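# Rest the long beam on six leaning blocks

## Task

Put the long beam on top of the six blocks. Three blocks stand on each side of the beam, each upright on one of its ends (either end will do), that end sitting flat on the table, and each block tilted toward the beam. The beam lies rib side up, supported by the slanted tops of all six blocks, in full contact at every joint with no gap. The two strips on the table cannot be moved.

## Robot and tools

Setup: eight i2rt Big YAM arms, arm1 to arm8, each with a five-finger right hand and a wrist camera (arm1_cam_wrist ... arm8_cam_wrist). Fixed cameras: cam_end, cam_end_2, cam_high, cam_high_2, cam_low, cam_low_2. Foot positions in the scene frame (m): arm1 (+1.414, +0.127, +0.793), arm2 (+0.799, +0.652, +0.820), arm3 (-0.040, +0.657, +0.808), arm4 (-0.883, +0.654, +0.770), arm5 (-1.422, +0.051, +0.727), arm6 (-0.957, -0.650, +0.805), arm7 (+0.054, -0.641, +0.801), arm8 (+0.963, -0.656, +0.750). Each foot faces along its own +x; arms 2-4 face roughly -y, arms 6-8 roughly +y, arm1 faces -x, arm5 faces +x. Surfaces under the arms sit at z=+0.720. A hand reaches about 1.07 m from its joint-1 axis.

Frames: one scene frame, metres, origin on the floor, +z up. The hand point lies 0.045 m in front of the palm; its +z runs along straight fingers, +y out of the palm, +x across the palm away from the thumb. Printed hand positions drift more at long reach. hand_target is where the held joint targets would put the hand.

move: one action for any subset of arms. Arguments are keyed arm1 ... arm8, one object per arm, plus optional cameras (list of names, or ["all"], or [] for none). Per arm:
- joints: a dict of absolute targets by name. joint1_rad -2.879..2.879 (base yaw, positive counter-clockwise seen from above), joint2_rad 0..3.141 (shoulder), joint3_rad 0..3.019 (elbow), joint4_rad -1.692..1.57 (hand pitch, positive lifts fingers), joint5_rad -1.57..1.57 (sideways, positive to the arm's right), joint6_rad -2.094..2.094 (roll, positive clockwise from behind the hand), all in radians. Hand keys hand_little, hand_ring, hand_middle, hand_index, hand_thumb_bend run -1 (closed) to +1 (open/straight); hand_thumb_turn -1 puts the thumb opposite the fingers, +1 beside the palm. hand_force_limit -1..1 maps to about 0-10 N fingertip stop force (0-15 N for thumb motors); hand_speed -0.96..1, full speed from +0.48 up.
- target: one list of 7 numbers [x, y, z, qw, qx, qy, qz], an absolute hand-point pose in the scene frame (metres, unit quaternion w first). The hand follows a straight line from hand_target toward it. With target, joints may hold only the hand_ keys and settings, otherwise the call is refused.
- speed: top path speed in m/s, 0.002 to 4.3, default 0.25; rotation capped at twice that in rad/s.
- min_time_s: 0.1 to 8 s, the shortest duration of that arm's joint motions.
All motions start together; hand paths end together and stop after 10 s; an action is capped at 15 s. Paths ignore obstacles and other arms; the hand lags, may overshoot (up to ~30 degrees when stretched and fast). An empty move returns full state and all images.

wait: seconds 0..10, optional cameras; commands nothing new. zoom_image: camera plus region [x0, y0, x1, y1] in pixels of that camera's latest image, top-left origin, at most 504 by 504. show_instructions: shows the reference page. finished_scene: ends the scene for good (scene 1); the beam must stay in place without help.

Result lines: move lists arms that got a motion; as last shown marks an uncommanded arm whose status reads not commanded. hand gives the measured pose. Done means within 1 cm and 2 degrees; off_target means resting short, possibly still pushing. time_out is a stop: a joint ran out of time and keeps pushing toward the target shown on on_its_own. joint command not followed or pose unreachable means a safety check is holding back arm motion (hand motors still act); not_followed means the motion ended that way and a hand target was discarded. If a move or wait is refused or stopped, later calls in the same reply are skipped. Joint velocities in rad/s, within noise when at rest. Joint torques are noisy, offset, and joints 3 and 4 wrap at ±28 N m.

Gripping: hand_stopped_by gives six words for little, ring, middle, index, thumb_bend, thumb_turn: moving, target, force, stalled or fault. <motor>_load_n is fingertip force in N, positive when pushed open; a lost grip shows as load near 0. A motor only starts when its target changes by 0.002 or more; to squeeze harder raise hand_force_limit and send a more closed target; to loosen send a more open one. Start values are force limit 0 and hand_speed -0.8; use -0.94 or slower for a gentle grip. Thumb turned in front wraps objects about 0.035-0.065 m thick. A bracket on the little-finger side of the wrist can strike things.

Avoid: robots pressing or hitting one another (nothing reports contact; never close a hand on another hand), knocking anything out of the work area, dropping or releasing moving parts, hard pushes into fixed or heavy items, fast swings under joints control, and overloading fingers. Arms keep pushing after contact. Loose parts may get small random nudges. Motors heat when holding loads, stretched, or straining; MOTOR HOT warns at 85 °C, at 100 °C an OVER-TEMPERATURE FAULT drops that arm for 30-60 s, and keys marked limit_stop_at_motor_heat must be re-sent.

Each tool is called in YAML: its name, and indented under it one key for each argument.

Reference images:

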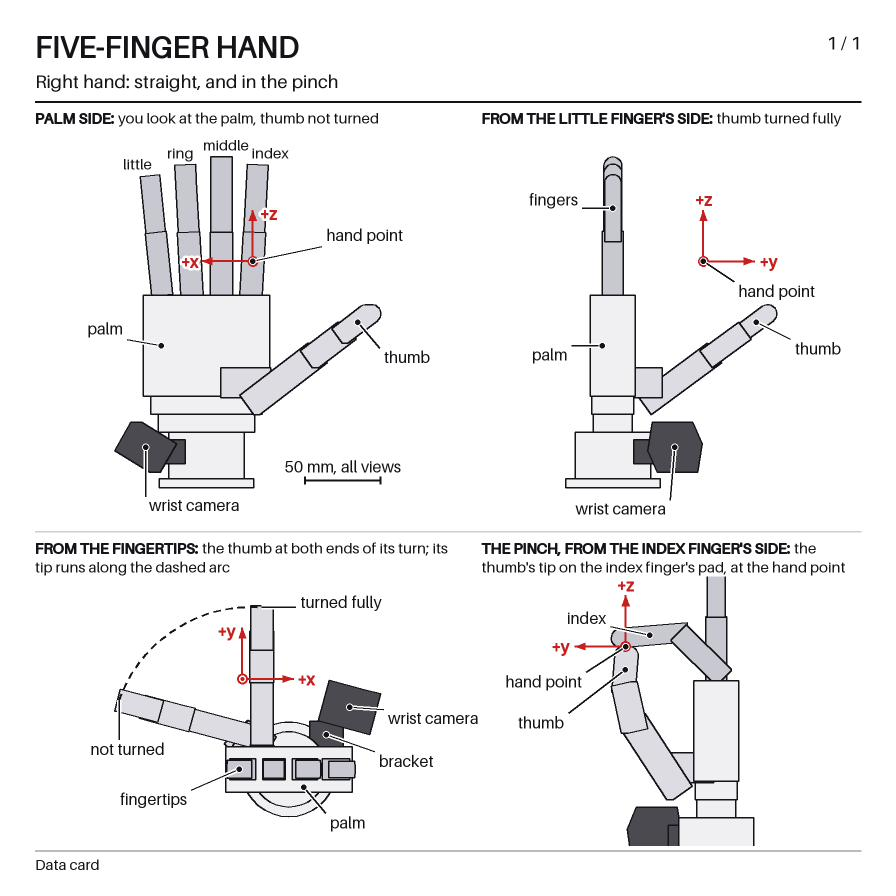

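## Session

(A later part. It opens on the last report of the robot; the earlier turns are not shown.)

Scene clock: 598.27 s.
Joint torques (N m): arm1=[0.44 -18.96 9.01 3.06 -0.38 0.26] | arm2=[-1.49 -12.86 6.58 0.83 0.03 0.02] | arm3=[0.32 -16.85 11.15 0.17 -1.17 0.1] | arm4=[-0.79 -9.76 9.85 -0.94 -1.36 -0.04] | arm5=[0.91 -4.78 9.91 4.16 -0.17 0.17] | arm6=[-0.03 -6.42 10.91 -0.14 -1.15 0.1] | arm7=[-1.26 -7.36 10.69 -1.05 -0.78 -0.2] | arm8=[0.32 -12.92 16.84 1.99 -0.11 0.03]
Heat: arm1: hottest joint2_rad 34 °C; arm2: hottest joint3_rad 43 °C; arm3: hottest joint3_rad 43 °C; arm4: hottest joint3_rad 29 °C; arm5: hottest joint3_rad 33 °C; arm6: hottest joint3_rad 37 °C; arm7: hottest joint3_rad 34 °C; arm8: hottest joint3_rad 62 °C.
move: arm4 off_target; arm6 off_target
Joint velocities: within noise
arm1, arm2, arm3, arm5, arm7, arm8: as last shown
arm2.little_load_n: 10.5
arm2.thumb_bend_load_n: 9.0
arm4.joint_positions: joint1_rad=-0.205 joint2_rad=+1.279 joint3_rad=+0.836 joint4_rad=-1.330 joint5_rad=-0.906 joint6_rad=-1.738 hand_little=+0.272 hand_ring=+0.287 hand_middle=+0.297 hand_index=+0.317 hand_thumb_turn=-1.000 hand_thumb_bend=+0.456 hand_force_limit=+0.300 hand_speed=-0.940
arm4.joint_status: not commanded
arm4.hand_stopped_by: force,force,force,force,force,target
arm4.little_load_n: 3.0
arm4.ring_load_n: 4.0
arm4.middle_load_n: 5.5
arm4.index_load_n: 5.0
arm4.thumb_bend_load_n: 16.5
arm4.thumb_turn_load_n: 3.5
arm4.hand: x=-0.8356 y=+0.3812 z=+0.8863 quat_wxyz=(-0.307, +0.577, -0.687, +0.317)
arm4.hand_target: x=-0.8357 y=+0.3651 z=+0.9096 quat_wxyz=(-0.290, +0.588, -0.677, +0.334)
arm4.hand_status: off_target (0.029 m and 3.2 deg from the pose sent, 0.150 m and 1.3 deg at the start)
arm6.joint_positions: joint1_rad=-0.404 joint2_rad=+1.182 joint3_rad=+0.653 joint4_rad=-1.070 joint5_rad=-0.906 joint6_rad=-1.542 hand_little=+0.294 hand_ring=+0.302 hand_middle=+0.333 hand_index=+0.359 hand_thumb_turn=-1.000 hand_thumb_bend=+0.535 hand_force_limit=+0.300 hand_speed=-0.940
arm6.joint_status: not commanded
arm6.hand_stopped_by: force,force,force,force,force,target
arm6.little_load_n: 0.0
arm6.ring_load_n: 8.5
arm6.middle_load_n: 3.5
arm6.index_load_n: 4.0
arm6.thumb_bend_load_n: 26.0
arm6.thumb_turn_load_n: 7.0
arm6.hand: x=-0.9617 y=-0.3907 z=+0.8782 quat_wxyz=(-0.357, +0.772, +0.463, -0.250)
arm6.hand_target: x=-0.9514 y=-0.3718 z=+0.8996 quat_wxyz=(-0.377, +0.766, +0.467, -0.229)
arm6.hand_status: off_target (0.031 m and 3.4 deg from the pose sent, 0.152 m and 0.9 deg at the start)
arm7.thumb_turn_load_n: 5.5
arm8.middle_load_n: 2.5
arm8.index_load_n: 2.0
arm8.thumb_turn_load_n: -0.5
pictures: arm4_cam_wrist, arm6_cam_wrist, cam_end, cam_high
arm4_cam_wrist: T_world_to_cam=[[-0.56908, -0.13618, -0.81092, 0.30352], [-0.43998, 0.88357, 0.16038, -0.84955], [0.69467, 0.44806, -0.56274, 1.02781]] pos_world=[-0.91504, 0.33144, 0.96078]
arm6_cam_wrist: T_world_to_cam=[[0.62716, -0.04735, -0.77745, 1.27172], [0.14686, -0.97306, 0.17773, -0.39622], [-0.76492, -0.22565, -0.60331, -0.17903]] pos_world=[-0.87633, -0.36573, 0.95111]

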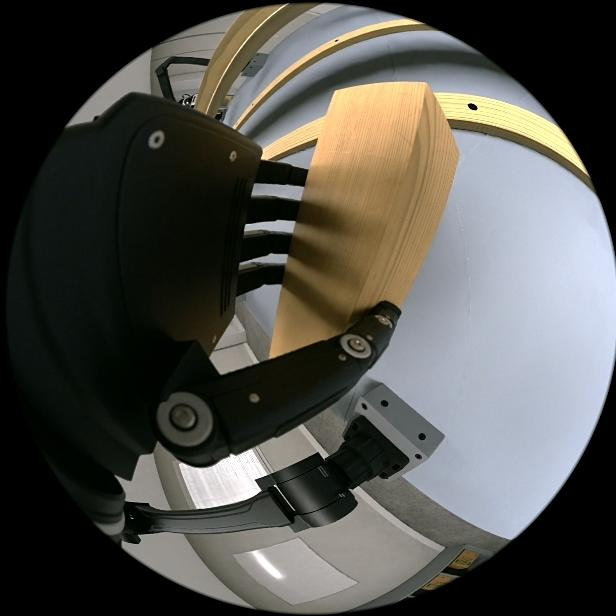

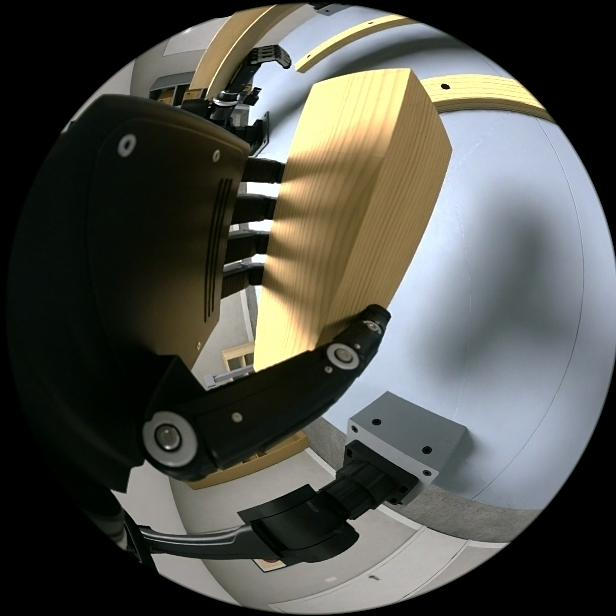

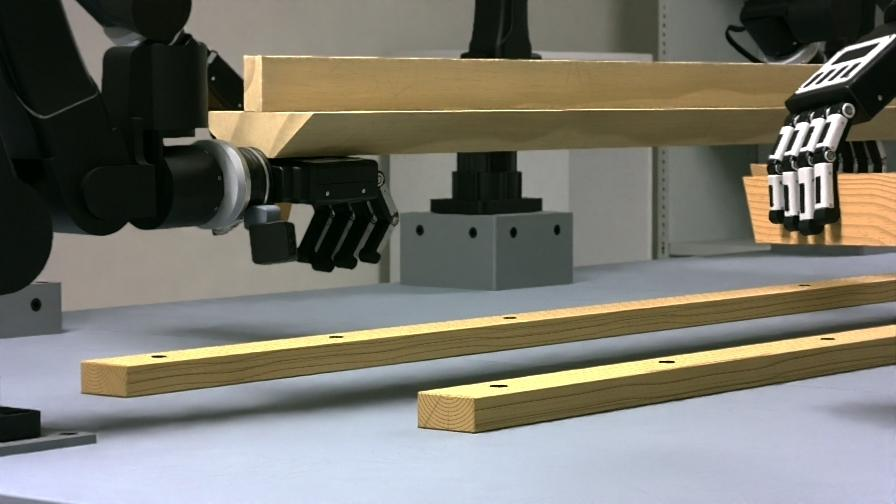

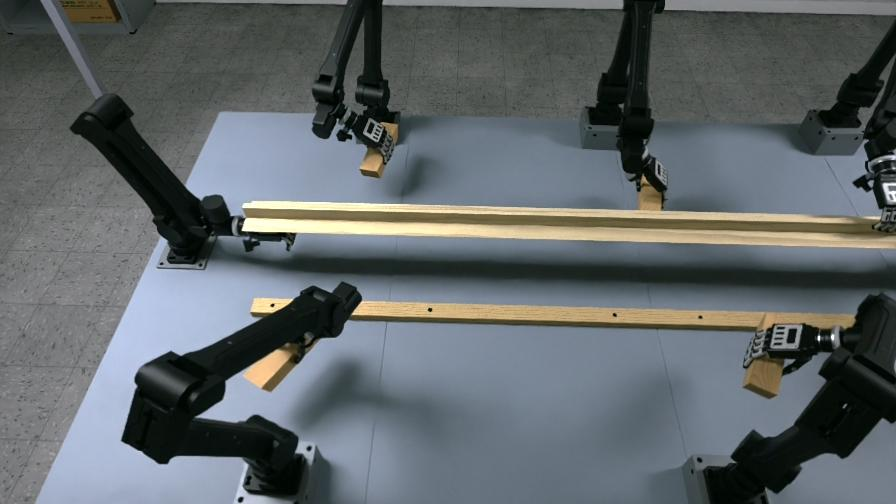

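move:
  arm7: {"target":[0.15,-0.34,0.96,0.669,-0.228,-0.669,-0.228],"speed":0.3}
  cameras: ["arm7_cam_wrist","cam_high","cam_low_2"]

Scene clock: 607.20 s.
Joint torques (N m): arm1=[0.26 -18.96 8.96 2.96 -0.38 0.26] | arm2=[-2.26 -13.74 6.69 1.16 -0.02 0.03] | arm3=[0.44 -16.79 11.15 0.18 -1.18 0.1] | arm4=[-0.79 -9.64 9.85 -0.87 -1.32 -0.03] | arm5=[0.56 -5.07 9.89 4.19 -0.16 0.17] | arm6=[0.15 -6.48 10.89 -0.17 -1.14 0.01] | arm7=[1.08 -0.26 8.47 2.14 -0.84 -0.27] | arm8=[0.32 -12.98 16.84 1.99 -0.11 0.03]
Heat: arm1: hottest joint2_rad 34 °C; arm2: hottest joint3_rad 43 °C; arm3: hottest joint3_rad 43 °C; arm4: hottest joint3_rad 30 °C; arm5: hottest joint3_rad 33 °C; arm6: hottest joint3_rad 37 °C; arm7: hottest joint3_rad 35 °C; arm8: hottest joint3_rad 63 °C.
move: arm7 off_target
Joint velocities: within noise
arm1, arm2, arm3, arm4, arm5, arm6, arm8: as last shown
arm1.thumb_turn_load_n: -0.5
arm2.little_load_n: 10.0
arm2.middle_load_n: 3.0
arm2.index_load_n: 3.0
arm2.thumb_bend_load_n: 9.5
arm2.thumb_turn_load_n: 1.0
arm4.thumb_turn_load_n: 4.0
arm5.thumb_turn_load_n: -0.5
arm6.joint_positions: joint1_rad=-0.404 joint2_rad=+1.182 joint3_rad=+0.653 joint4_rad=-1.070 joint5_rad=-0.906 joint6_rad=-1.543 hand_little=+0.294 hand_ring=+0.302 hand_middle=+0.333 hand_index=+0.359 hand_thumb_turn=-1.000 hand_thumb_bend=+0.535 hand_force_limit=+0.300 hand_speed=-0.940
arm6.thumb_turn_load_n: 6.5
arm6.hand: x=-0.9617 y=-0.3907 z=+0.8782 quat_wxyz=(-0.357, +0.772, +0.463, -0.249)
arm6.hand_target: x=-0.9515 y=-0.3718 z=+0.8996 quat_wxyz=(-0.377, +0.766, +0.467, -0.229)
arm7.joint_positions: joint1_rad=-0.954 joint2_rad=+0.865 joint3_rad=+0.181 joint4_rad=+0.124 joint5_rad=-1.571 joint6_rad=-2.063 hand_little=+0.297 hand_ring=+0.307 hand_middle=+0.311 hand_index=+0.317 hand_thumb_turn=-1.000 hand_thumb_bend=+0.537 hand_force_limit=+0.000 hand_speed=-0.930
arm7.joint_status: not commanded
arm7.hand_stopped_by: force,force,force,force,force,target
arm7.little_load_n: 3.0
arm7.ring_load_n: 4.0
arm7.middle_load_n: 4.0
arm7.index_load_n: 6.0
arm7.thumb_bend_load_n: 20.0
arm7.thumb_turn_load_n: 7.0
arm7.hand: x=+0.1490 y=-0.3438 z=+0.9484 quat_wxyz=(-0.633, +0.354, +0.614, +0.312)
arm7.hand_target: x=+0.1491 y=-0.3391 z=+0.9599 quat_wxyz=(-0.629, +0.327, +0.626, +0.325)
arm7.hand_status: off_target (0.012 m and 18.9 deg from the pose sent, 0.083 m and 96.9 deg at the start; pose on its path clipped on 47 of 111 steps; a joint's target at an end of its range on 108 of 111 steps)
arm8.middle_load_n: 3.0
arm8.thumb_turn_load_n: -1.0
arm7_cam_wrist: T_world_to_cam=[[0.84176, 0.50998, 0.17709, -0.11849], [0.40323, -0.37584, -0.83436, 0.60048], [-0.35895, 0.77374, -0.522, 0.93122]] pos_world=[0.19187, -0.43441, 1.0081]

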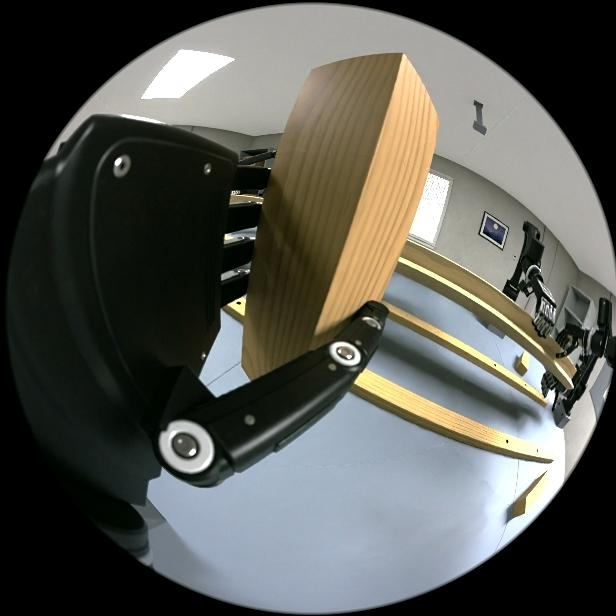

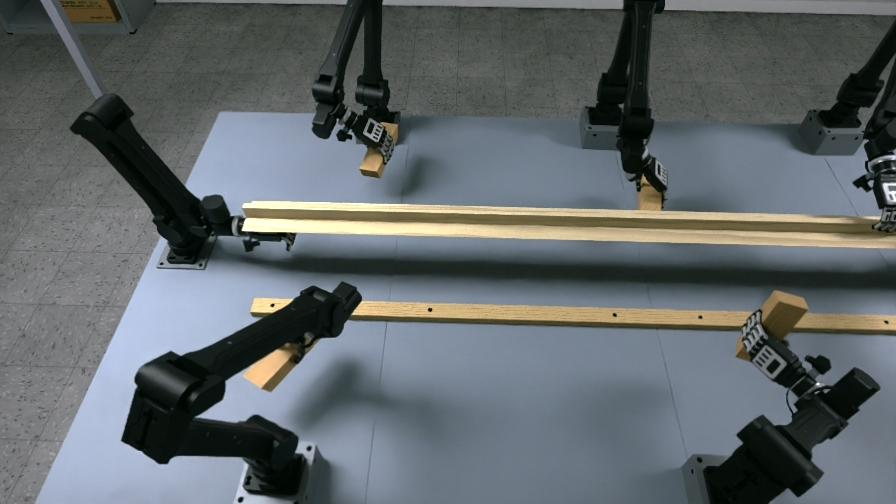

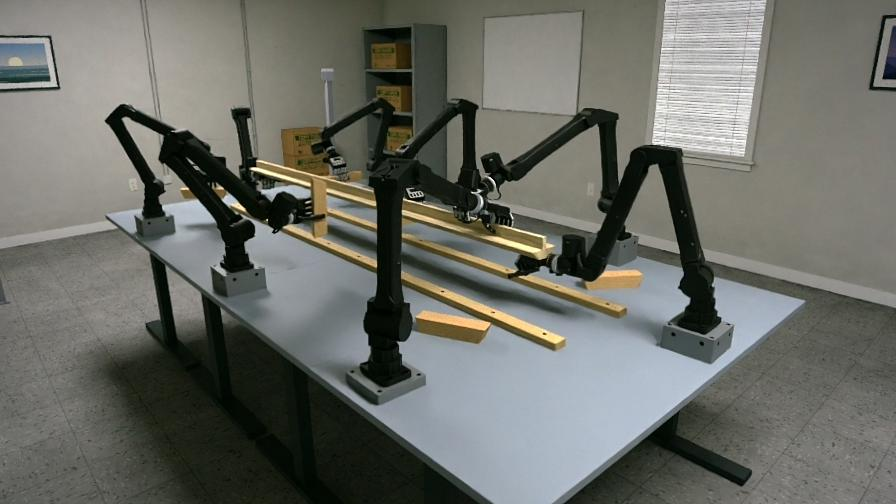

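move:
  arm7: {"target":[0.15,-0.21,0.93,0.669,-0.228,-0.669,-0.228],"speed":0.2}
  cameras: ["arm7_cam_wrist","cam_high","cam_end"]

Scene clock: 618.67 s.
Joint torques (N m): arm1=[0.03 -18.84 9.05 2.95 -0.41 0.26] | arm2=[-1.49 -13.39 6.75 1.06 0.01 0.04] | arm3=[0.38 -16.91 11.17 0.16 -1.17 0.11] | arm4=[-0.5 -9.82 9.85 -0.91 -1.33 -0.03] | arm5=[0.85 -4.78 9.89 4.21 -0.16 0.17] | arm6=[0.09 -6.42 10.93 -0.17 -1.14 0.02] | arm7=[0.85 -7.41 8.49 2.07 -0.86 -0.28] | arm8=[0.32 -12.98 16.84 1.99 -0.11 0.03]
Heat: arm1: hottest joint2_rad 34 °C; arm2: hottest joint3_rad 43 °C; arm3: hottest joint3_rad 43 °C; arm4: hottest joint3_rad 32 °C; arm5: hottest joint3_rad 33 °C; arm6: hottest joint3_rad 37 °C; arm7: hottest joint3_rad 34 °C; arm8: hottest joint3_rad 64 °C.
move: arm7 off_target
Joint velocities: within noise
arm1, arm2, arm3, arm4, arm5, arm6, arm8: as last shown
arm1.little_load_n: -0.5
arm1.thumb_turn_load_n: 0.0
arm2.middle_load_n: 2.5
arm2.index_load_n: 2.5
arm3.little_load_n: 4.0
arm4.thumb_turn_load_n: 3.5
arm5.thumb_turn_load_n: 0.0
arm6.middle_load_n: 4.0
arm6.thumb_turn_load_n: 7.0
arm7.joint_positions: joint1_rad=-0.660 joint2_rad=+1.500 joint3_rad=+0.467 joint4_rad=+0.441 joint5_rad=-1.571 joint6_rad=-2.063 hand_little=+0.297 hand_ring=+0.307 hand_middle=+0.311 hand_index=+0.317 hand_thumb_turn=-1.000 hand_thumb_bend=+0.537 hand_force_limit=+0.000 hand_speed=-0.930
arm7.joint_status: not commanded
arm7.hand_stopped_by: force,force,force,force,force,target
arm7.little_load_n: 3.5
arm7.ring_load_n: 4.0
arm7.middle_load_n: 4.0
arm7.index_load_n: 5.5
arm7.thumb_bend_load_n: 20.0
arm7.thumb_turn_load_n: 7.0
arm7.hand: x=+0.1430 y=-0.2269 z=+0.9078 quat_wxyz=(-0.675, +0.271, +0.654, +0.205)
arm7.hand_target: x=+0.1492 y=-0.2112 z=+0.9302 quat_wxyz=(-0.669, +0.231, +0.668, +0.231)
arm7.hand_status: off_target (0.029 m and 5.9 deg from the pose sent, 0.135 m and 18.9 deg at the start; a joint's target at an end of its range on 42 of 42 steps)
arm8.index_load_n: 2.5
arm8.thumb_bend_load_n: 13.0
arm8.thumb_turn_load_n: -0.5
pictures: arm7_cam_wrist, cam_end, cam_high
arm7_cam_wrist: T_world_to_cam=[[0.66195, 0.73545, 0.14468, -0.05966], [0.47736, -0.26482, -0.83785, 0.63076], [-0.57788, 0.62369, -0.52637, 0.8186]] pos_world=[0.21146, -0.29963, 0.968]

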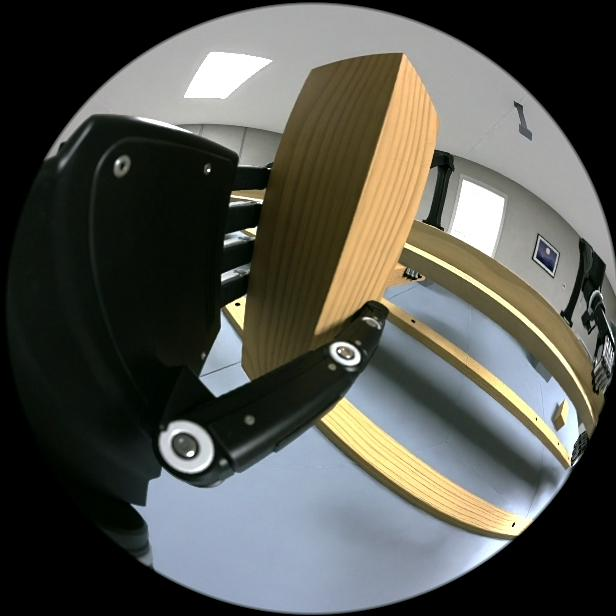

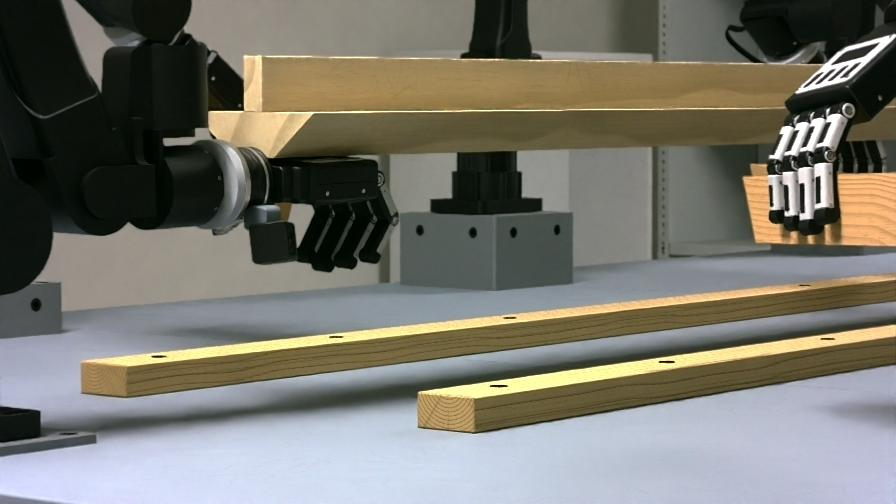

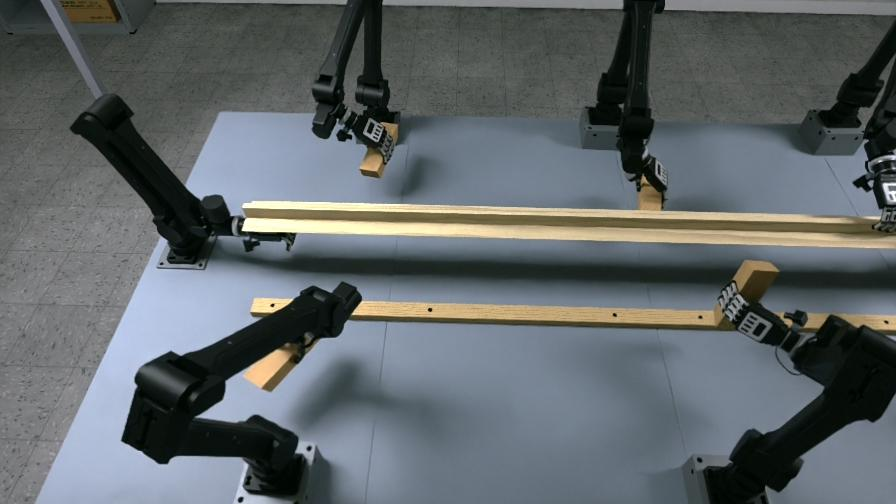

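move:
  arm7: {"target":[-0.02,-0.20,0.92,0.669,-0.228,-0.669,-0.228],"speed":0.2}
  cameras: ["arm7_cam_wrist","cam_high","cam_end_2"]

Scene clock: 623.80 s.
Joint torques (N m): arm1=[0.5 -19.19 9.06 2.97 -0.35 0.26] | arm2=[-2.26 -13.1 6.82 0.96 -0.04 0.02] | arm3=[0.44 -16.85 11.17 0.16 -1.17 0.1] | arm4=[-0.79 -9.99 9.91 -0.91 -1.33 -0.03] | arm5=[0.56 -5.07 9.91 4.25 -0.17 0.17] | arm6=[0.09 -6.42 10.91 -0.18 -1.14 0.01] | arm7=[0.38 -6.42 4.75 2.96 0.01 -0.2] | arm8=[0.32 -12.98 16.84 1.99 -0.11 0.03]
Heat: arm1: hottest joint2_rad 34 °C; arm2: hottest joint3_rad 43 °C; arm3: hottest joint3_rad 43 °C; arm4: hottest joint3_rad 32 °C; arm5: hottest joint3_rad 33 °C; arm6: hottest joint3_rad 37 °C; arm7: hottest joint3_rad 34 °C; arm8: hottest joint3_rad 65 °C.
move: arm7 off_target
Joint velocities: within noise
arm1, arm2, arm4, arm5, arm6, arm8: as last shown
arm1.little_load_n: 0.0
arm1.thumb_turn_load_n: -0.5
arm2.thumb_turn_load_n: 1.5
arm3.joint_positions: joint1_rad=-0.065 joint2_rad=+1.598 joint3_rad=+1.021 joint4_rad=-0.869 joint5_rad=-0.885 joint6_rad=-1.315 hand_little=+0.325 hand_ring=+0.340 hand_middle=+0.347 hand_index=+0.347 hand_thumb_turn=-1.000 hand_thumb_bend=+0.460 hand_force_limit=-0.200 hand_speed=-0.920
arm3.joint_status: not commanded
arm3.hand_stopped_by: force,force,force,force,force,target
arm3.little_load_n: 3.5
arm3.ring_load_n: 3.5
arm3.middle_load_n: 3.0
arm3.index_load_n: 4.0
arm3.thumb_bend_load_n: 12.5
arm3.thumb_turn_load_n: 5.5
arm3.hand: x=+0.0370 y=+0.2429 z=+0.8667 quat_wxyz=(-0.288, +0.537, -0.725, +0.320)
arm3.hand_target: x=+0.0411 y=+0.2199 z=+0.9001 quat_wxyz=(-0.269, +0.549, -0.710, +0.348)
arm3.hand_status: not commanded
arm5.little_load_n: 0.5
arm6.ring_load_n: 8.0
arm7.joint_positions: joint1_rad=-0.135 joint2_rad=+1.546 joint3_rad=+0.293 joint4_rad=+1.208 joint5_rad=-1.072 joint6_rad=-1.558 hand_little=+0.297 hand_ring=+0.307 hand_middle=+0.311 hand_index=+0.317 hand_thumb_turn=-1.000 hand_thumb_bend=+0.537 hand_force_limit=+0.000 hand_speed=-0.930
arm7.joint_status: not commanded
arm7.hand_stopped_by: force,force,force,force,force,target
arm7.little_load_n: 3.5
arm7.ring_load_n: 4.0
arm7.middle_load_n: 4.0
arm7.index_load_n: 5.5
arm7.thumb_bend_load_n: 20.0
arm7.thumb_turn_load_n: 7.0
arm7.hand: x=-0.0184 y=-0.2059 z=+0.9067 quat_wxyz=(-0.666, +0.250, +0.671, +0.210)
arm7.hand_target: x=-0.0200 y=-0.2003 z=+0.9201 quat_wxyz=(-0.669, +0.228, +0.670, +0.228)
arm7.hand_status: off_target (0.015 m and 3.3 deg from the pose sent, 0.166 m and 5.9 deg at the start; a joint's target at an end of its range on 3 of 61 steps)
arm8.middle_load_n: 2.5
arm8.thumb_bend_load_n: 12.5
arm8.thumb_turn_load_n: -1.0
pictures: arm7_cam_wrist, cam_end_2, cam_high
arm7_cam_wrist: T_world_to_cam=[[0.63414, 0.74896, 0.19216, -0.00888], [0.52235, -0.23173, -0.82064, 0.70447], [-0.5701, 0.62078, -0.53817, 0.72186]] pos_world=[0.04918, -0.27822, 0.9683]

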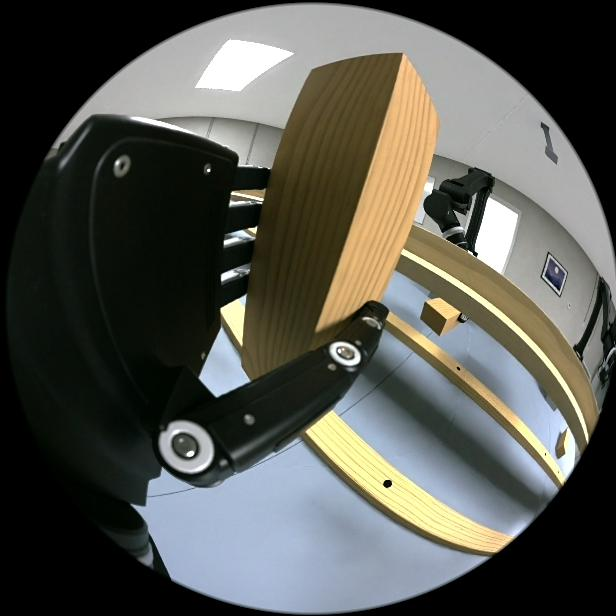

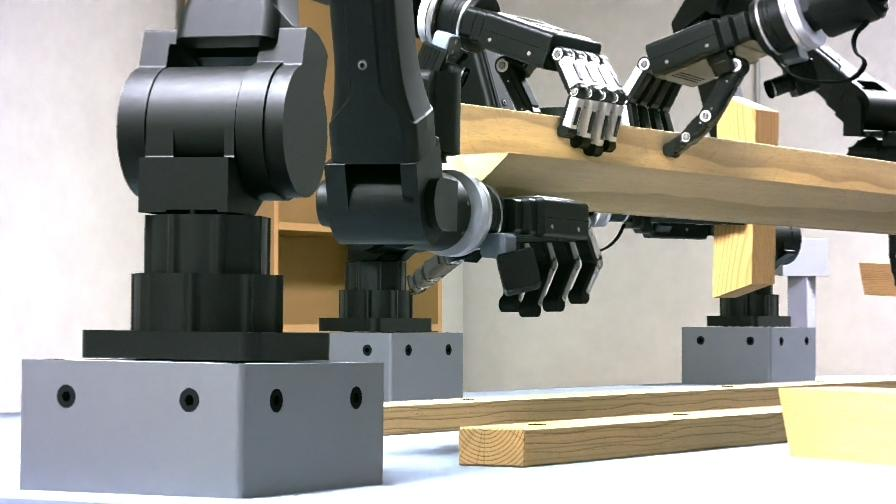

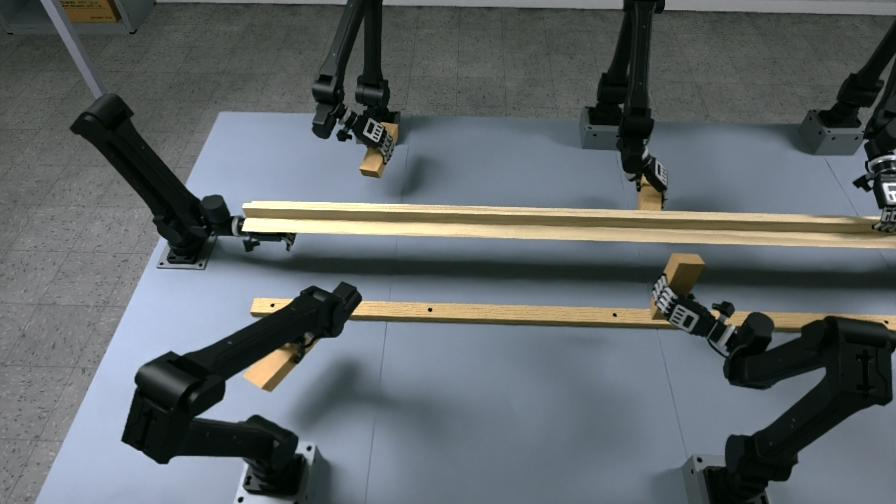

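zoom_image:
  camera: "cam_end_2"
  region: [600, 80, 896, 440]

zoom_image:
  camera: "cam_high"
  region: [600, 220, 800, 360]

Scaled by 1.400 from the camera's image (finer frame: 1280x720).

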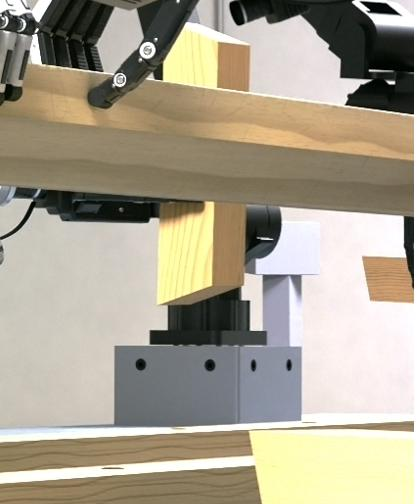

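Scaled by 2.520 from the camera's image (finer frame: 1280x720).

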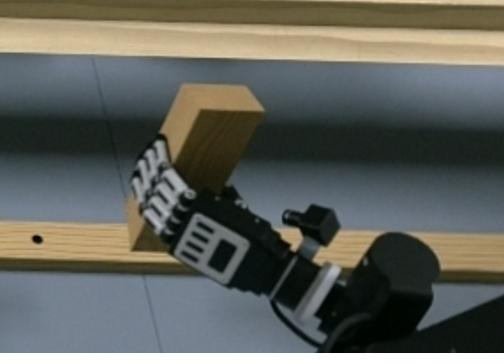

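move:
  arm7: {"target":[-0.02,-0.19,0.845,0.675,-0.209,-0.662,-0.247],"speed":0.12}
  cameras: ["cam_high","cam_end_2"]

zoom_image:
  camera: "cam_end_2"
  region: [600, 80, 896, 440]

zoom_image:
  camera: "cam_high"
  region: [600, 220, 800, 360]

Scene clock: 629.60 s.
Joint torques (N m): arm1=[0.09 -19.08 9.02 3.06 -0.38 0.27] | arm2=[-1.85 -13.27 6.75 1.05 -0.02 0.04] | arm3=[0.38 -16.85 11.15 0.16 -1.17 0.1] | arm4=[-0.97 -9.7 9.85 -0.85 -1.32 -0.03] | arm5=[0.62 -4.95 9.94 4.21 -0.18 0.17] | arm6=[0.09 -6.42 10.91 -0.17 -1.15 0.01] | arm7=[1.2 -8.76 2.63 2.97 -0.21 -0.36] | arm8=[0.32 -12.98 16.85 1.98 -0.11 0.03]
Heat: arm1: hottest joint2_rad 34 °C; arm2: hottest joint3_rad 43 °C; arm3: hottest joint3_rad 43 °C; arm4: hottest joint3_rad 33 °C; arm5: hottest joint3_rad 33 °C; arm6: hottest joint3_rad 37 °C; arm7: hottest joint3_rad 33 °C; arm8: hottest joint3_rad 65 °C.
move: arm7 off_target
Joint velocities: within noise
arm1, arm2, arm3, arm4, arm5, arm6, arm8: as last shown
arm1.thumb_turn_load_n: 0.0
arm2.thumb_turn_load_n: 1.0
arm3.ring_load_n: 3.0
arm3.index_load_n: 3.5
arm5.little_load_n: 0.0
arm6.ring_load_n: 8.5
arm7.joint_positions: joint1_rad=-0.135 joint2_rad=+1.941 joint3_rad=+0.325 joint4_rad=+1.515 joint5_rad=-1.069 joint6_rad=-1.599 hand_little=+0.297 hand_ring=+0.307 hand_middle=+0.311 hand_index=+0.317 hand_thumb_turn=-1.000 hand_thumb_bend=+0.537 hand_force_limit=+0.000 hand_speed=-0.930
arm7.joint_status: not commanded
arm7.hand_stopped_by: force,force,force,force,force,target
arm7.little_load_n: 3.5
arm7.ring_load_n: 3.5
arm7.middle_load_n: 4.0
arm7.index_load_n: 6.0
arm7.thumb_bend_load_n: 20.0
arm7.thumb_turn_load_n: 7.0
arm7.hand: x=-0.0164 y=-0.2021 z=+0.8262 quat_wxyz=(-0.657, +0.256, +0.679, +0.204)
arm7.hand_target: x=-0.0199 y=-0.1908 z=+0.8451 quat_wxyz=(-0.660, +0.215, +0.681, +0.236)
arm7.hand_status: off_target (0.023 m and 7.8 deg from the pose sent, 0.064 m and 6.6 deg at the start; a joint's target at an end of its range on 25 of 41 steps)
arm8.middle_load_n: 3.0
arm8.thumb_turn_load_n: -0.5
pictures: cam_end_2, cam_high

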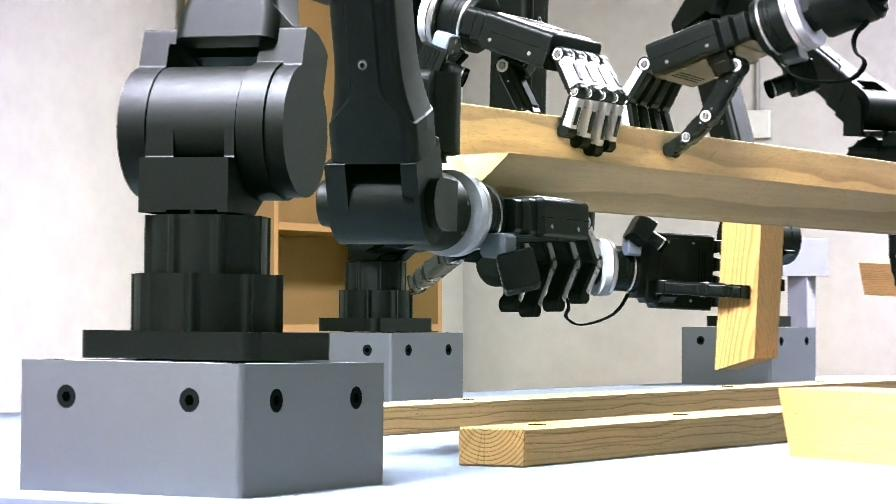

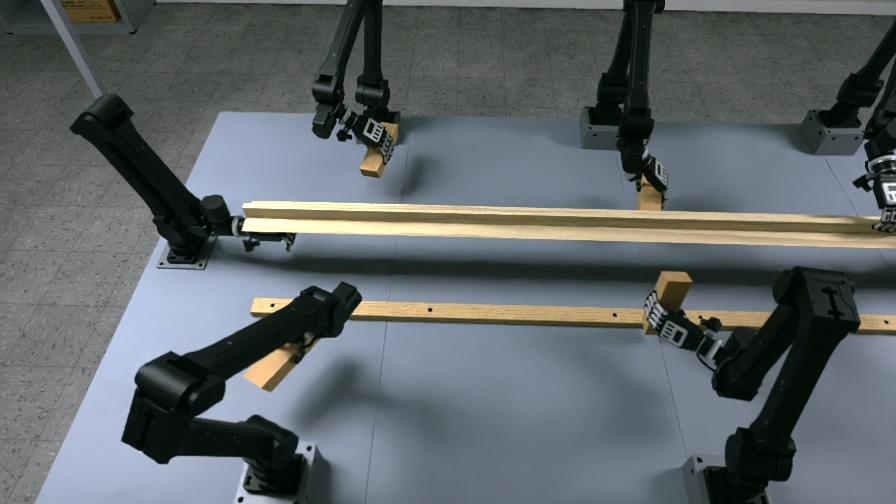

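Scaled by 1.400 from the camera's image (finer frame: 1280x720).

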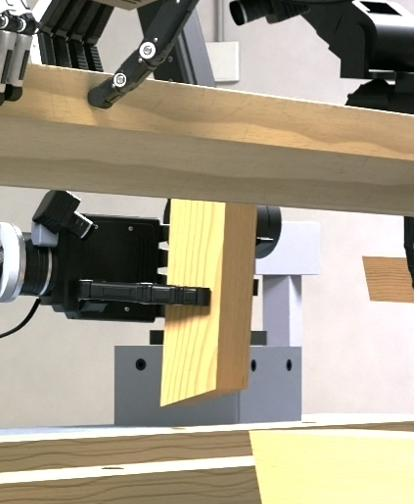

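Scaled by 2.520 from the camera's image (finer frame: 1280x720).

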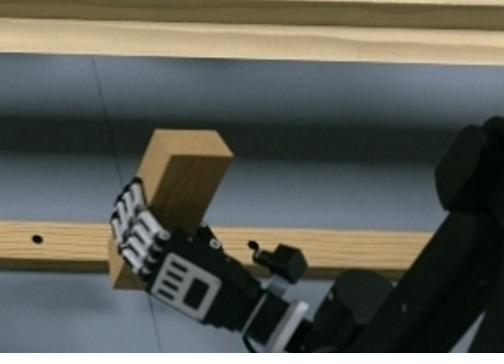

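move:
  arm7: {"target":[-0.02,-0.115,0.85,0.675,-0.209,-0.662,-0.247],"speed":0.08}
  cameras: ["cam_high","cam_end_2"]

zoom_image:
  camera: "cam_end_2"
  region: [600, 80, 896, 440]

zoom_image:
  camera: "cam_high"
  region: [600, 220, 800, 360]

Scene clock: 632.00 s.
Joint torques (N m): arm1=[0.38 -19.02 9.09 2.99 -0.36 0.25] | arm2=[-2.43 -14.1 6.61 1.1 -0.06 0.01] | arm3=[0.38 -16.85 11.17 0.17 -1.18 0.11] | arm4=[-0.91 -9.64 9.89 -0.92 -1.32 -0.03] | arm5=[0.67 -4.89 9.91 4.12 -0.16 0.16] | arm6=[0.15 -6.36 10.91 -0.14 -1.14 0.01] | arm7=[1.26 -10.46 4.03 2.19 0.07 -0.11] | arm8=[0.32 -12.92 16.84 1.98 -0.11 0.03]
Heat: arm1: hottest joint2_rad 34 °C; arm2: hottest joint3_rad 43 °C; arm3: hottest joint3_rad 43 °C; arm4: hottest joint3_rad 33 °C; arm5: hottest joint3_rad 33 °C; arm6: hottest joint3_rad 37 °C; arm7: hottest joint3_rad 33 °C; arm8: hottest joint3_rad 65 °C.
move: arm7 off_target
Joint velocities: within noise
arm1.joint_positions: joint1_rad=+0.217 joint2_rad=+1.896 joint3_rad=+0.650 joint4_rad=+1.228 joint5_rad=+0.265 joint6_rad=-0.077 hand_little=-0.600 hand_ring=-0.600 hand_middle=-0.600 hand_index=-0.600 hand_thumb_turn=+1.000 hand_thumb_bend=+1.000 hand_force_limit=+0.000 hand_speed=+0.300
arm1.joint_status: not commanded
arm1.hand_stopped_by: target,target,target,target,target,target
arm1.little_load_n: 0.0
arm1.ring_load_n: 0.0
arm1.middle_load_n: 0.0
arm1.index_load_n: 0.0
arm1.thumb_bend_load_n: 0.0
arm1.thumb_turn_load_n: -0.5
arm1.hand: x=+0.8307 y=-0.0019 z=+0.8273 quat_wxyz=(+0.512, -0.489, -0.523, +0.475)
arm1.hand_target: x=+0.8055 y=-0.0112 z=+0.9111 quat_wxyz=(+0.534, -0.463, -0.464, +0.534)
arm1.hand_status: not commanded
arm2.joint_positions: joint1_rad=-0.478 joint2_rad=+1.729 joint3_rad=+1.186 joint4_rad=+0.204 joint5_rad=-0.437 joint6_rad=-0.154 hand_little=-0.171 hand_ring=-0.116 hand_middle=-0.079 hand_index=-0.079 hand_thumb_turn=-1.000 hand_thumb_bend=+0.308 hand_force_limit=+0.000 hand_speed=-0.900
arm2.joint_status: not commanded
arm2.hand_stopped_by: force,force,force,force,force,target
arm2.little_load_n: 10.0
arm2.ring_load_n: 6.5
arm2.middle_load_n: 2.5
arm2.index_load_n: 2.5
arm2.thumb_bend_load_n: 9.5
arm2.thumb_turn_load_n: 1.5
arm2.hand: x=+0.5959 y=-0.0058 z=+0.9803 quat_wxyz=(-0.006, +0.007, -0.804, +0.595)
arm2.hand_target: x=+0.5882 y=+0.0037 z=+0.9798 quat_wxyz=(+0.000, +0.000, -0.807, +0.590)
arm2.hand_status: not commanded
arm3, arm4, arm6: as last shown
arm4.ring_load_n: 4.5
arm4.thumb_bend_load_n: 16.0
arm5.joint_positions: joint1_rad=-0.204 joint2_rad=+1.243 joint3_rad=+0.054 joint4_rad=+1.249 joint5_rad=-0.189 joint6_rad=+0.035 hand_little=-0.600 hand_ring=-0.600 hand_middle=-0.600 hand_index=-0.600 hand_thumb_turn=+1.000 hand_thumb_bend=+1.000 hand_force_limit=+0.000 hand_speed=-0.200
arm5.joint_status: not commanded
arm5.hand_stopped_by: target,target,target,target,target,target
arm5.little_load_n: 0.0
arm5.ring_load_n: 0.0
arm5.middle_load_n: 0.0
arm5.index_load_n: 0.0
arm5.thumb_bend_load_n: 0.0
arm5.thumb_turn_load_n: 0.0
arm5.hand: x=-1.0476 y=+0.0414 z=+0.8395 quat_wxyz=(-0.515, +0.475, -0.496, +0.513)
arm5.hand_target: x=-1.0243 y=+0.0426 z=+0.8944 quat_wxyz=(-0.551, +0.444, -0.444, +0.550)
arm5.hand_status: not commanded
arm6.ring_load_n: 8.0
arm6.middle_load_n: 3.5
arm7.joint_positions: joint1_rad=-0.106 joint2_rad=+2.009 joint3_rad=+0.523 joint4_rad=+1.515 joint5_rad=-1.034 joint6_rad=-1.544 hand_little=+0.297 hand_ring=+0.307 hand_middle=+0.311 hand_index=+0.317 hand_thumb_turn=-1.000 hand_thumb_bend=+0.537 hand_force_limit=+0.000 hand_speed=-0.930
arm7.joint_status: not commanded
arm7.hand_stopped_by: force,force,force,force,force,target
arm7.little_load_n: 3.5
arm7.ring_load_n: 3.5
arm7.middle_load_n: 4.0
arm7.index_load_n: 5.5
arm7.thumb_bend_load_n: 20.0
arm7.thumb_turn_load_n: 6.5
arm7.hand: x=-0.0145 y=-0.1260 z=+0.8377 quat_wxyz=(-0.672, +0.232, +0.664, +0.233)
arm7.hand_target: x=-0.0200 y=-0.1156 z=+0.8501 quat_wxyz=(-0.675, +0.209, +0.662, +0.247)
arm7.hand_status: off_target (0.017 m and 3.1 deg from the pose sent, 0.090 m and 7.8 deg at the start)
arm8.joint_positions: joint1_rad=+0.442 joint2_rad=+1.632 joint3_rad=+1.258 joint4_rad=+0.018 joint5_rad=+0.402 joint6_rad=+0.102 hand_little=-0.144 hand_ring=-0.107 hand_middle=-0.088 hand_index=-0.098 hand_thumb_turn=-1.000 hand_thumb_bend=+0.314 hand_force_limit=+0.000 hand_speed=-0.900
arm8.joint_status: not commanded
arm8.hand_stopped_by: force,force,force,force,force,target
arm8.little_load_n: 3.5
arm8.ring_load_n: 2.5
arm8.middle_load_n: 3.0
arm8.index_load_n: 2.5
arm8.thumb_bend_load_n: 12.5
arm8.thumb_turn_load_n: -1.0
arm8.hand: x=+0.7153 y=+0.0003 z=+0.9649 quat_wxyz=(-0.580, +0.814, +0.015, +0.011)
arm8.hand_target: x=+0.7107 y=+0.0185 z=+0.9801 quat_wxyz=(-0.590, +0.807, +0.000, +0.000)
arm8.hand_status: not commanded
pictures: cam_end_2, cam_high

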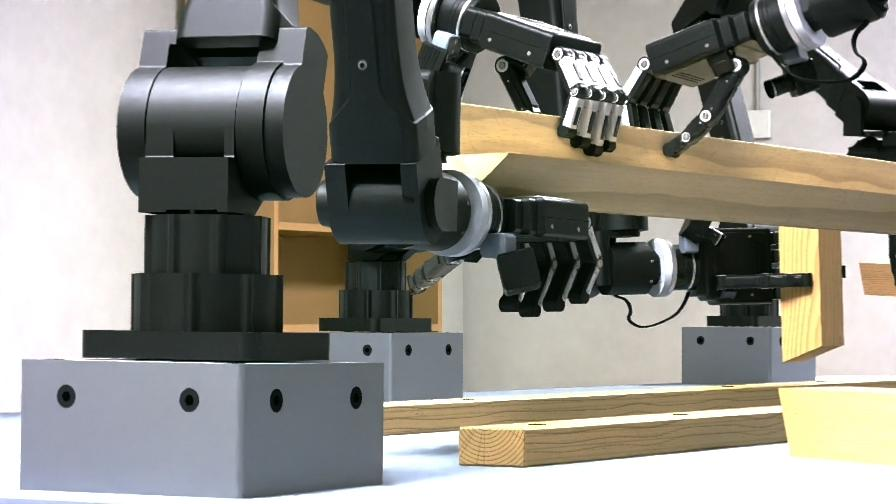

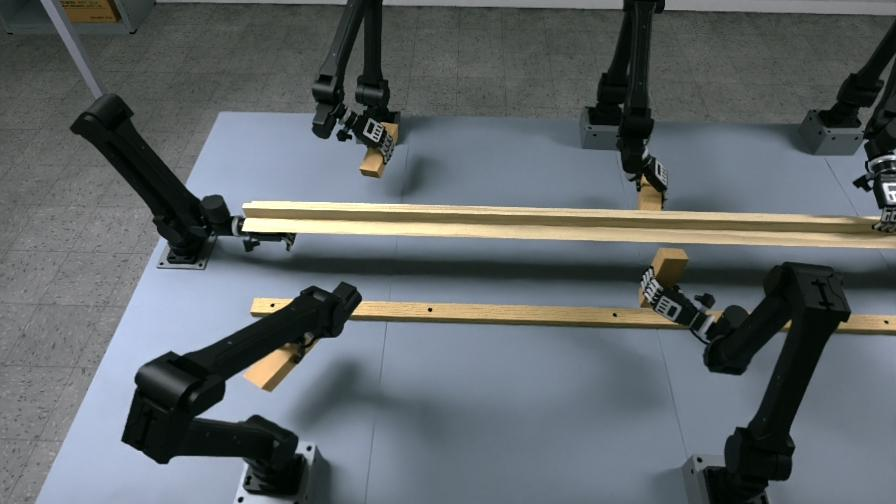

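Scaled by 1.400 from the camera's image (finer frame: 1280x720).

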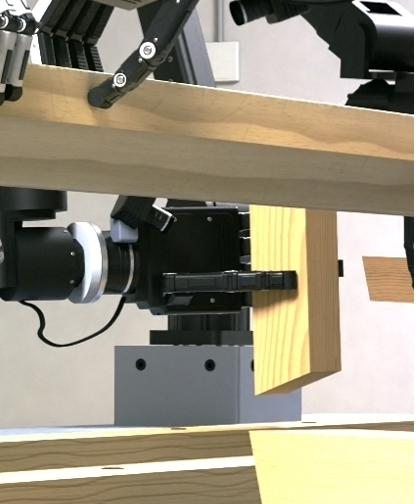

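Scaled by 2.520 from the camera's image (finer frame: 1280x720).

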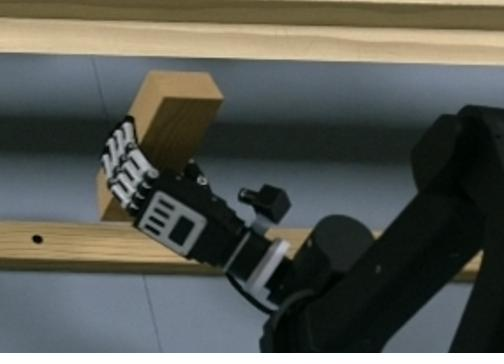

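move:
  arm7: {"target":[-0.02,-0.084,0.84,0.675,-0.209,-0.662,-0.247],"speed":0.08}
  cameras: ["cam_high","cam_end_2"]

zoom_image:
  camera: "cam_end_2"
  region: [600, 80, 896, 440]

zoom_image:
  camera: "cam_high"
  region: [600, 220, 800, 360]

Scene clock: 634.63 s.
Joint torques (N m): arm1=[0.38 -18.84 9.07 3.04 -0.36 0.25] | arm2=[-1.73 -12.98 6.74 1.06 -0.01 0.04] | arm3=[0.38 -16.73 11.12 0.14 -1.18 0.11] | arm4=[-0.5 -9.93 9.83 -0.94 -1.31 -0.03] | arm5=[0.67 -4.72 9.85 4.21 -0.17 0.15] | arm6=[0.15 -6.48 10.92 -0.17 -1.14 0.01] | arm7=[1.08 -11.52 4.53 1.85 0.07 -0.16] | arm8=[0.32 -12.98 16.84 1.98 -0.11 0.03]
Heat: arm1: hottest joint2_rad 34 °C; arm2: hottest joint3_rad 43 °C; arm3: hottest joint3_rad 43 °C; arm4: hottest joint3_rad 33 °C; arm5: hottest joint3_rad 33 °C; arm6: hottest joint3_rad 38 °C; arm7: hottest joint3_rad 32 °C; arm8: hottest joint3_rad 66 °C.
move: arm7 off_target
Joint velocities: within noise
arm1, arm2, arm3, arm4, arm5, arm6, arm8: as last shown
arm1.thumb_turn_load_n: 0.0
arm2.middle_load_n: 3.0
arm4.joint_positions: joint1_rad=-0.205 joint2_rad=+1.279 joint3_rad=+0.836 joint4_rad=-1.330 joint5_rad=-0.906 joint6_rad=-1.738 hand_little=+0.272 hand_ring=+0.288 hand_middle=+0.297 hand_index=+0.317 hand_thumb_turn=-1.000 hand_thumb_bend=+0.456 hand_force_limit=+0.300 hand_speed=-0.940
arm4.little_load_n: 3.5
arm4.thumb_bend_load_n: 16.5
arm5.little_load_n: -0.5
arm5.middle_load_n: 0.5
arm5.thumb_turn_load_n: -0.5
arm6.ring_load_n: 8.5
arm7.joint_positions: joint1_rad=-0.096 joint2_rad=+2.063 joint3_rad=+0.611 joint4_rad=+1.485 joint5_rad=-1.025 joint6_rad=-1.544 hand_little=+0.297 hand_ring=+0.307 hand_middle=+0.311 hand_index=+0.317 hand_thumb_turn=-1.000 hand_thumb_bend=+0.537 hand_force_limit=+0.000 hand_speed=-0.930
arm7.joint_status: not commanded
arm7.hand_stopped_by: force,force,force,force,force,target
arm7.little_load_n: 3.5
arm7.ring_load_n: 4.0
arm7.middle_load_n: 4.0
arm7.index_load_n: 6.0
arm7.thumb_bend_load_n: 20.0
arm7.thumb_turn_load_n: 6.5
arm7.hand: x=-0.0141 y=-0.0962 z=+0.8277 quat_wxyz=(-0.672, +0.230, +0.664, +0.234)
arm7.hand_target: x=-0.0200 y=-0.0846 z=+0.8403 quat_wxyz=(-0.676, +0.209, +0.662, +0.247)
arm7.hand_status: off_target (0.018 m and 2.9 deg from the pose sent, 0.042 m and 3.1 deg at the start)
arm8.thumb_turn_load_n: -0.5
pictures: cam_end_2, cam_high

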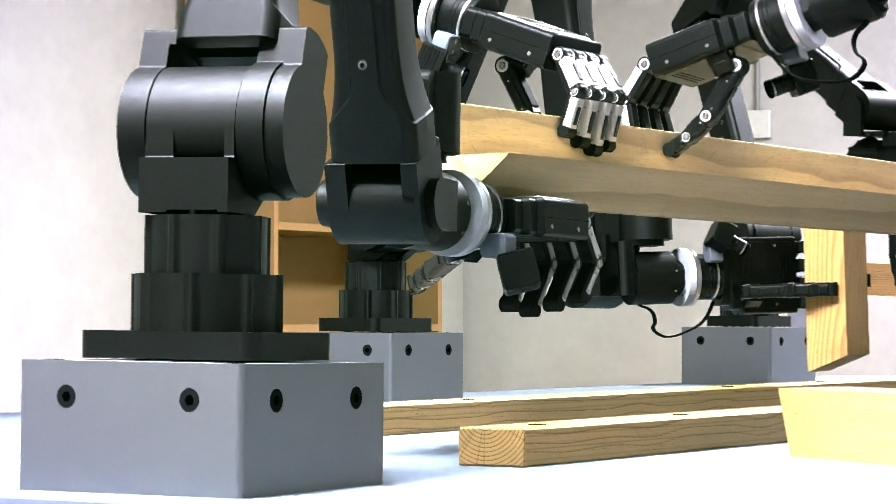

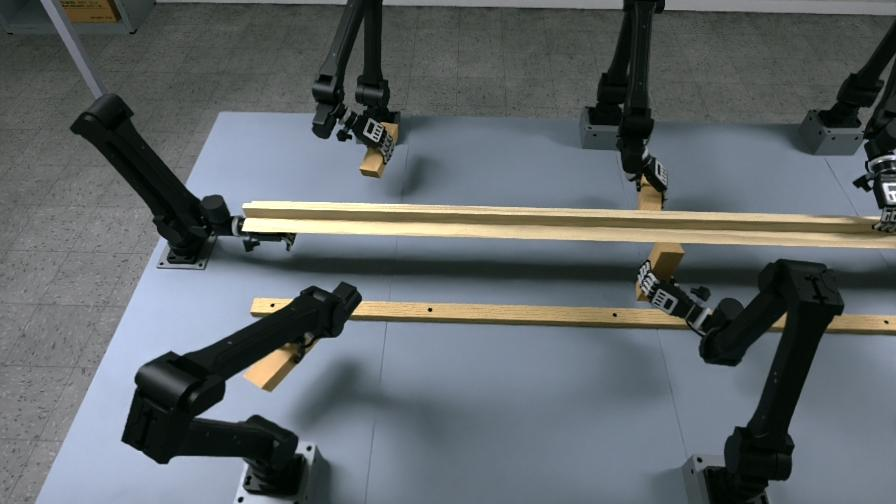

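Scaled by 1.400 from the camera's image (finer frame: 1280x720).

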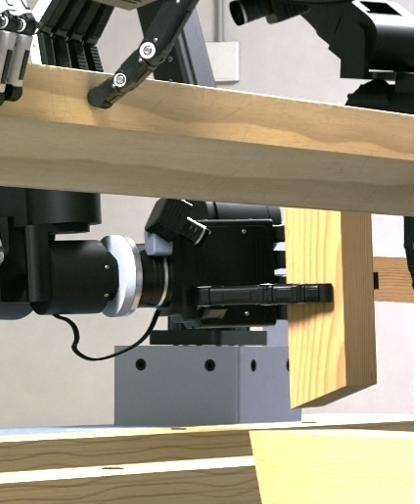

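Scaled by 2.520 from the camera's image (finer frame: 1280x720).

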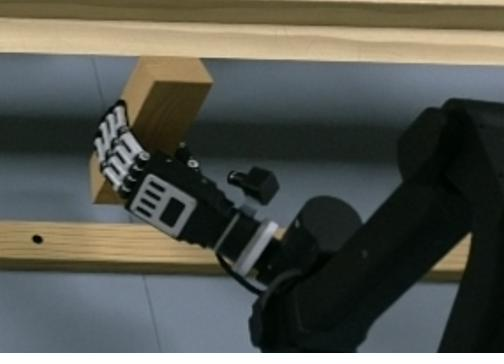

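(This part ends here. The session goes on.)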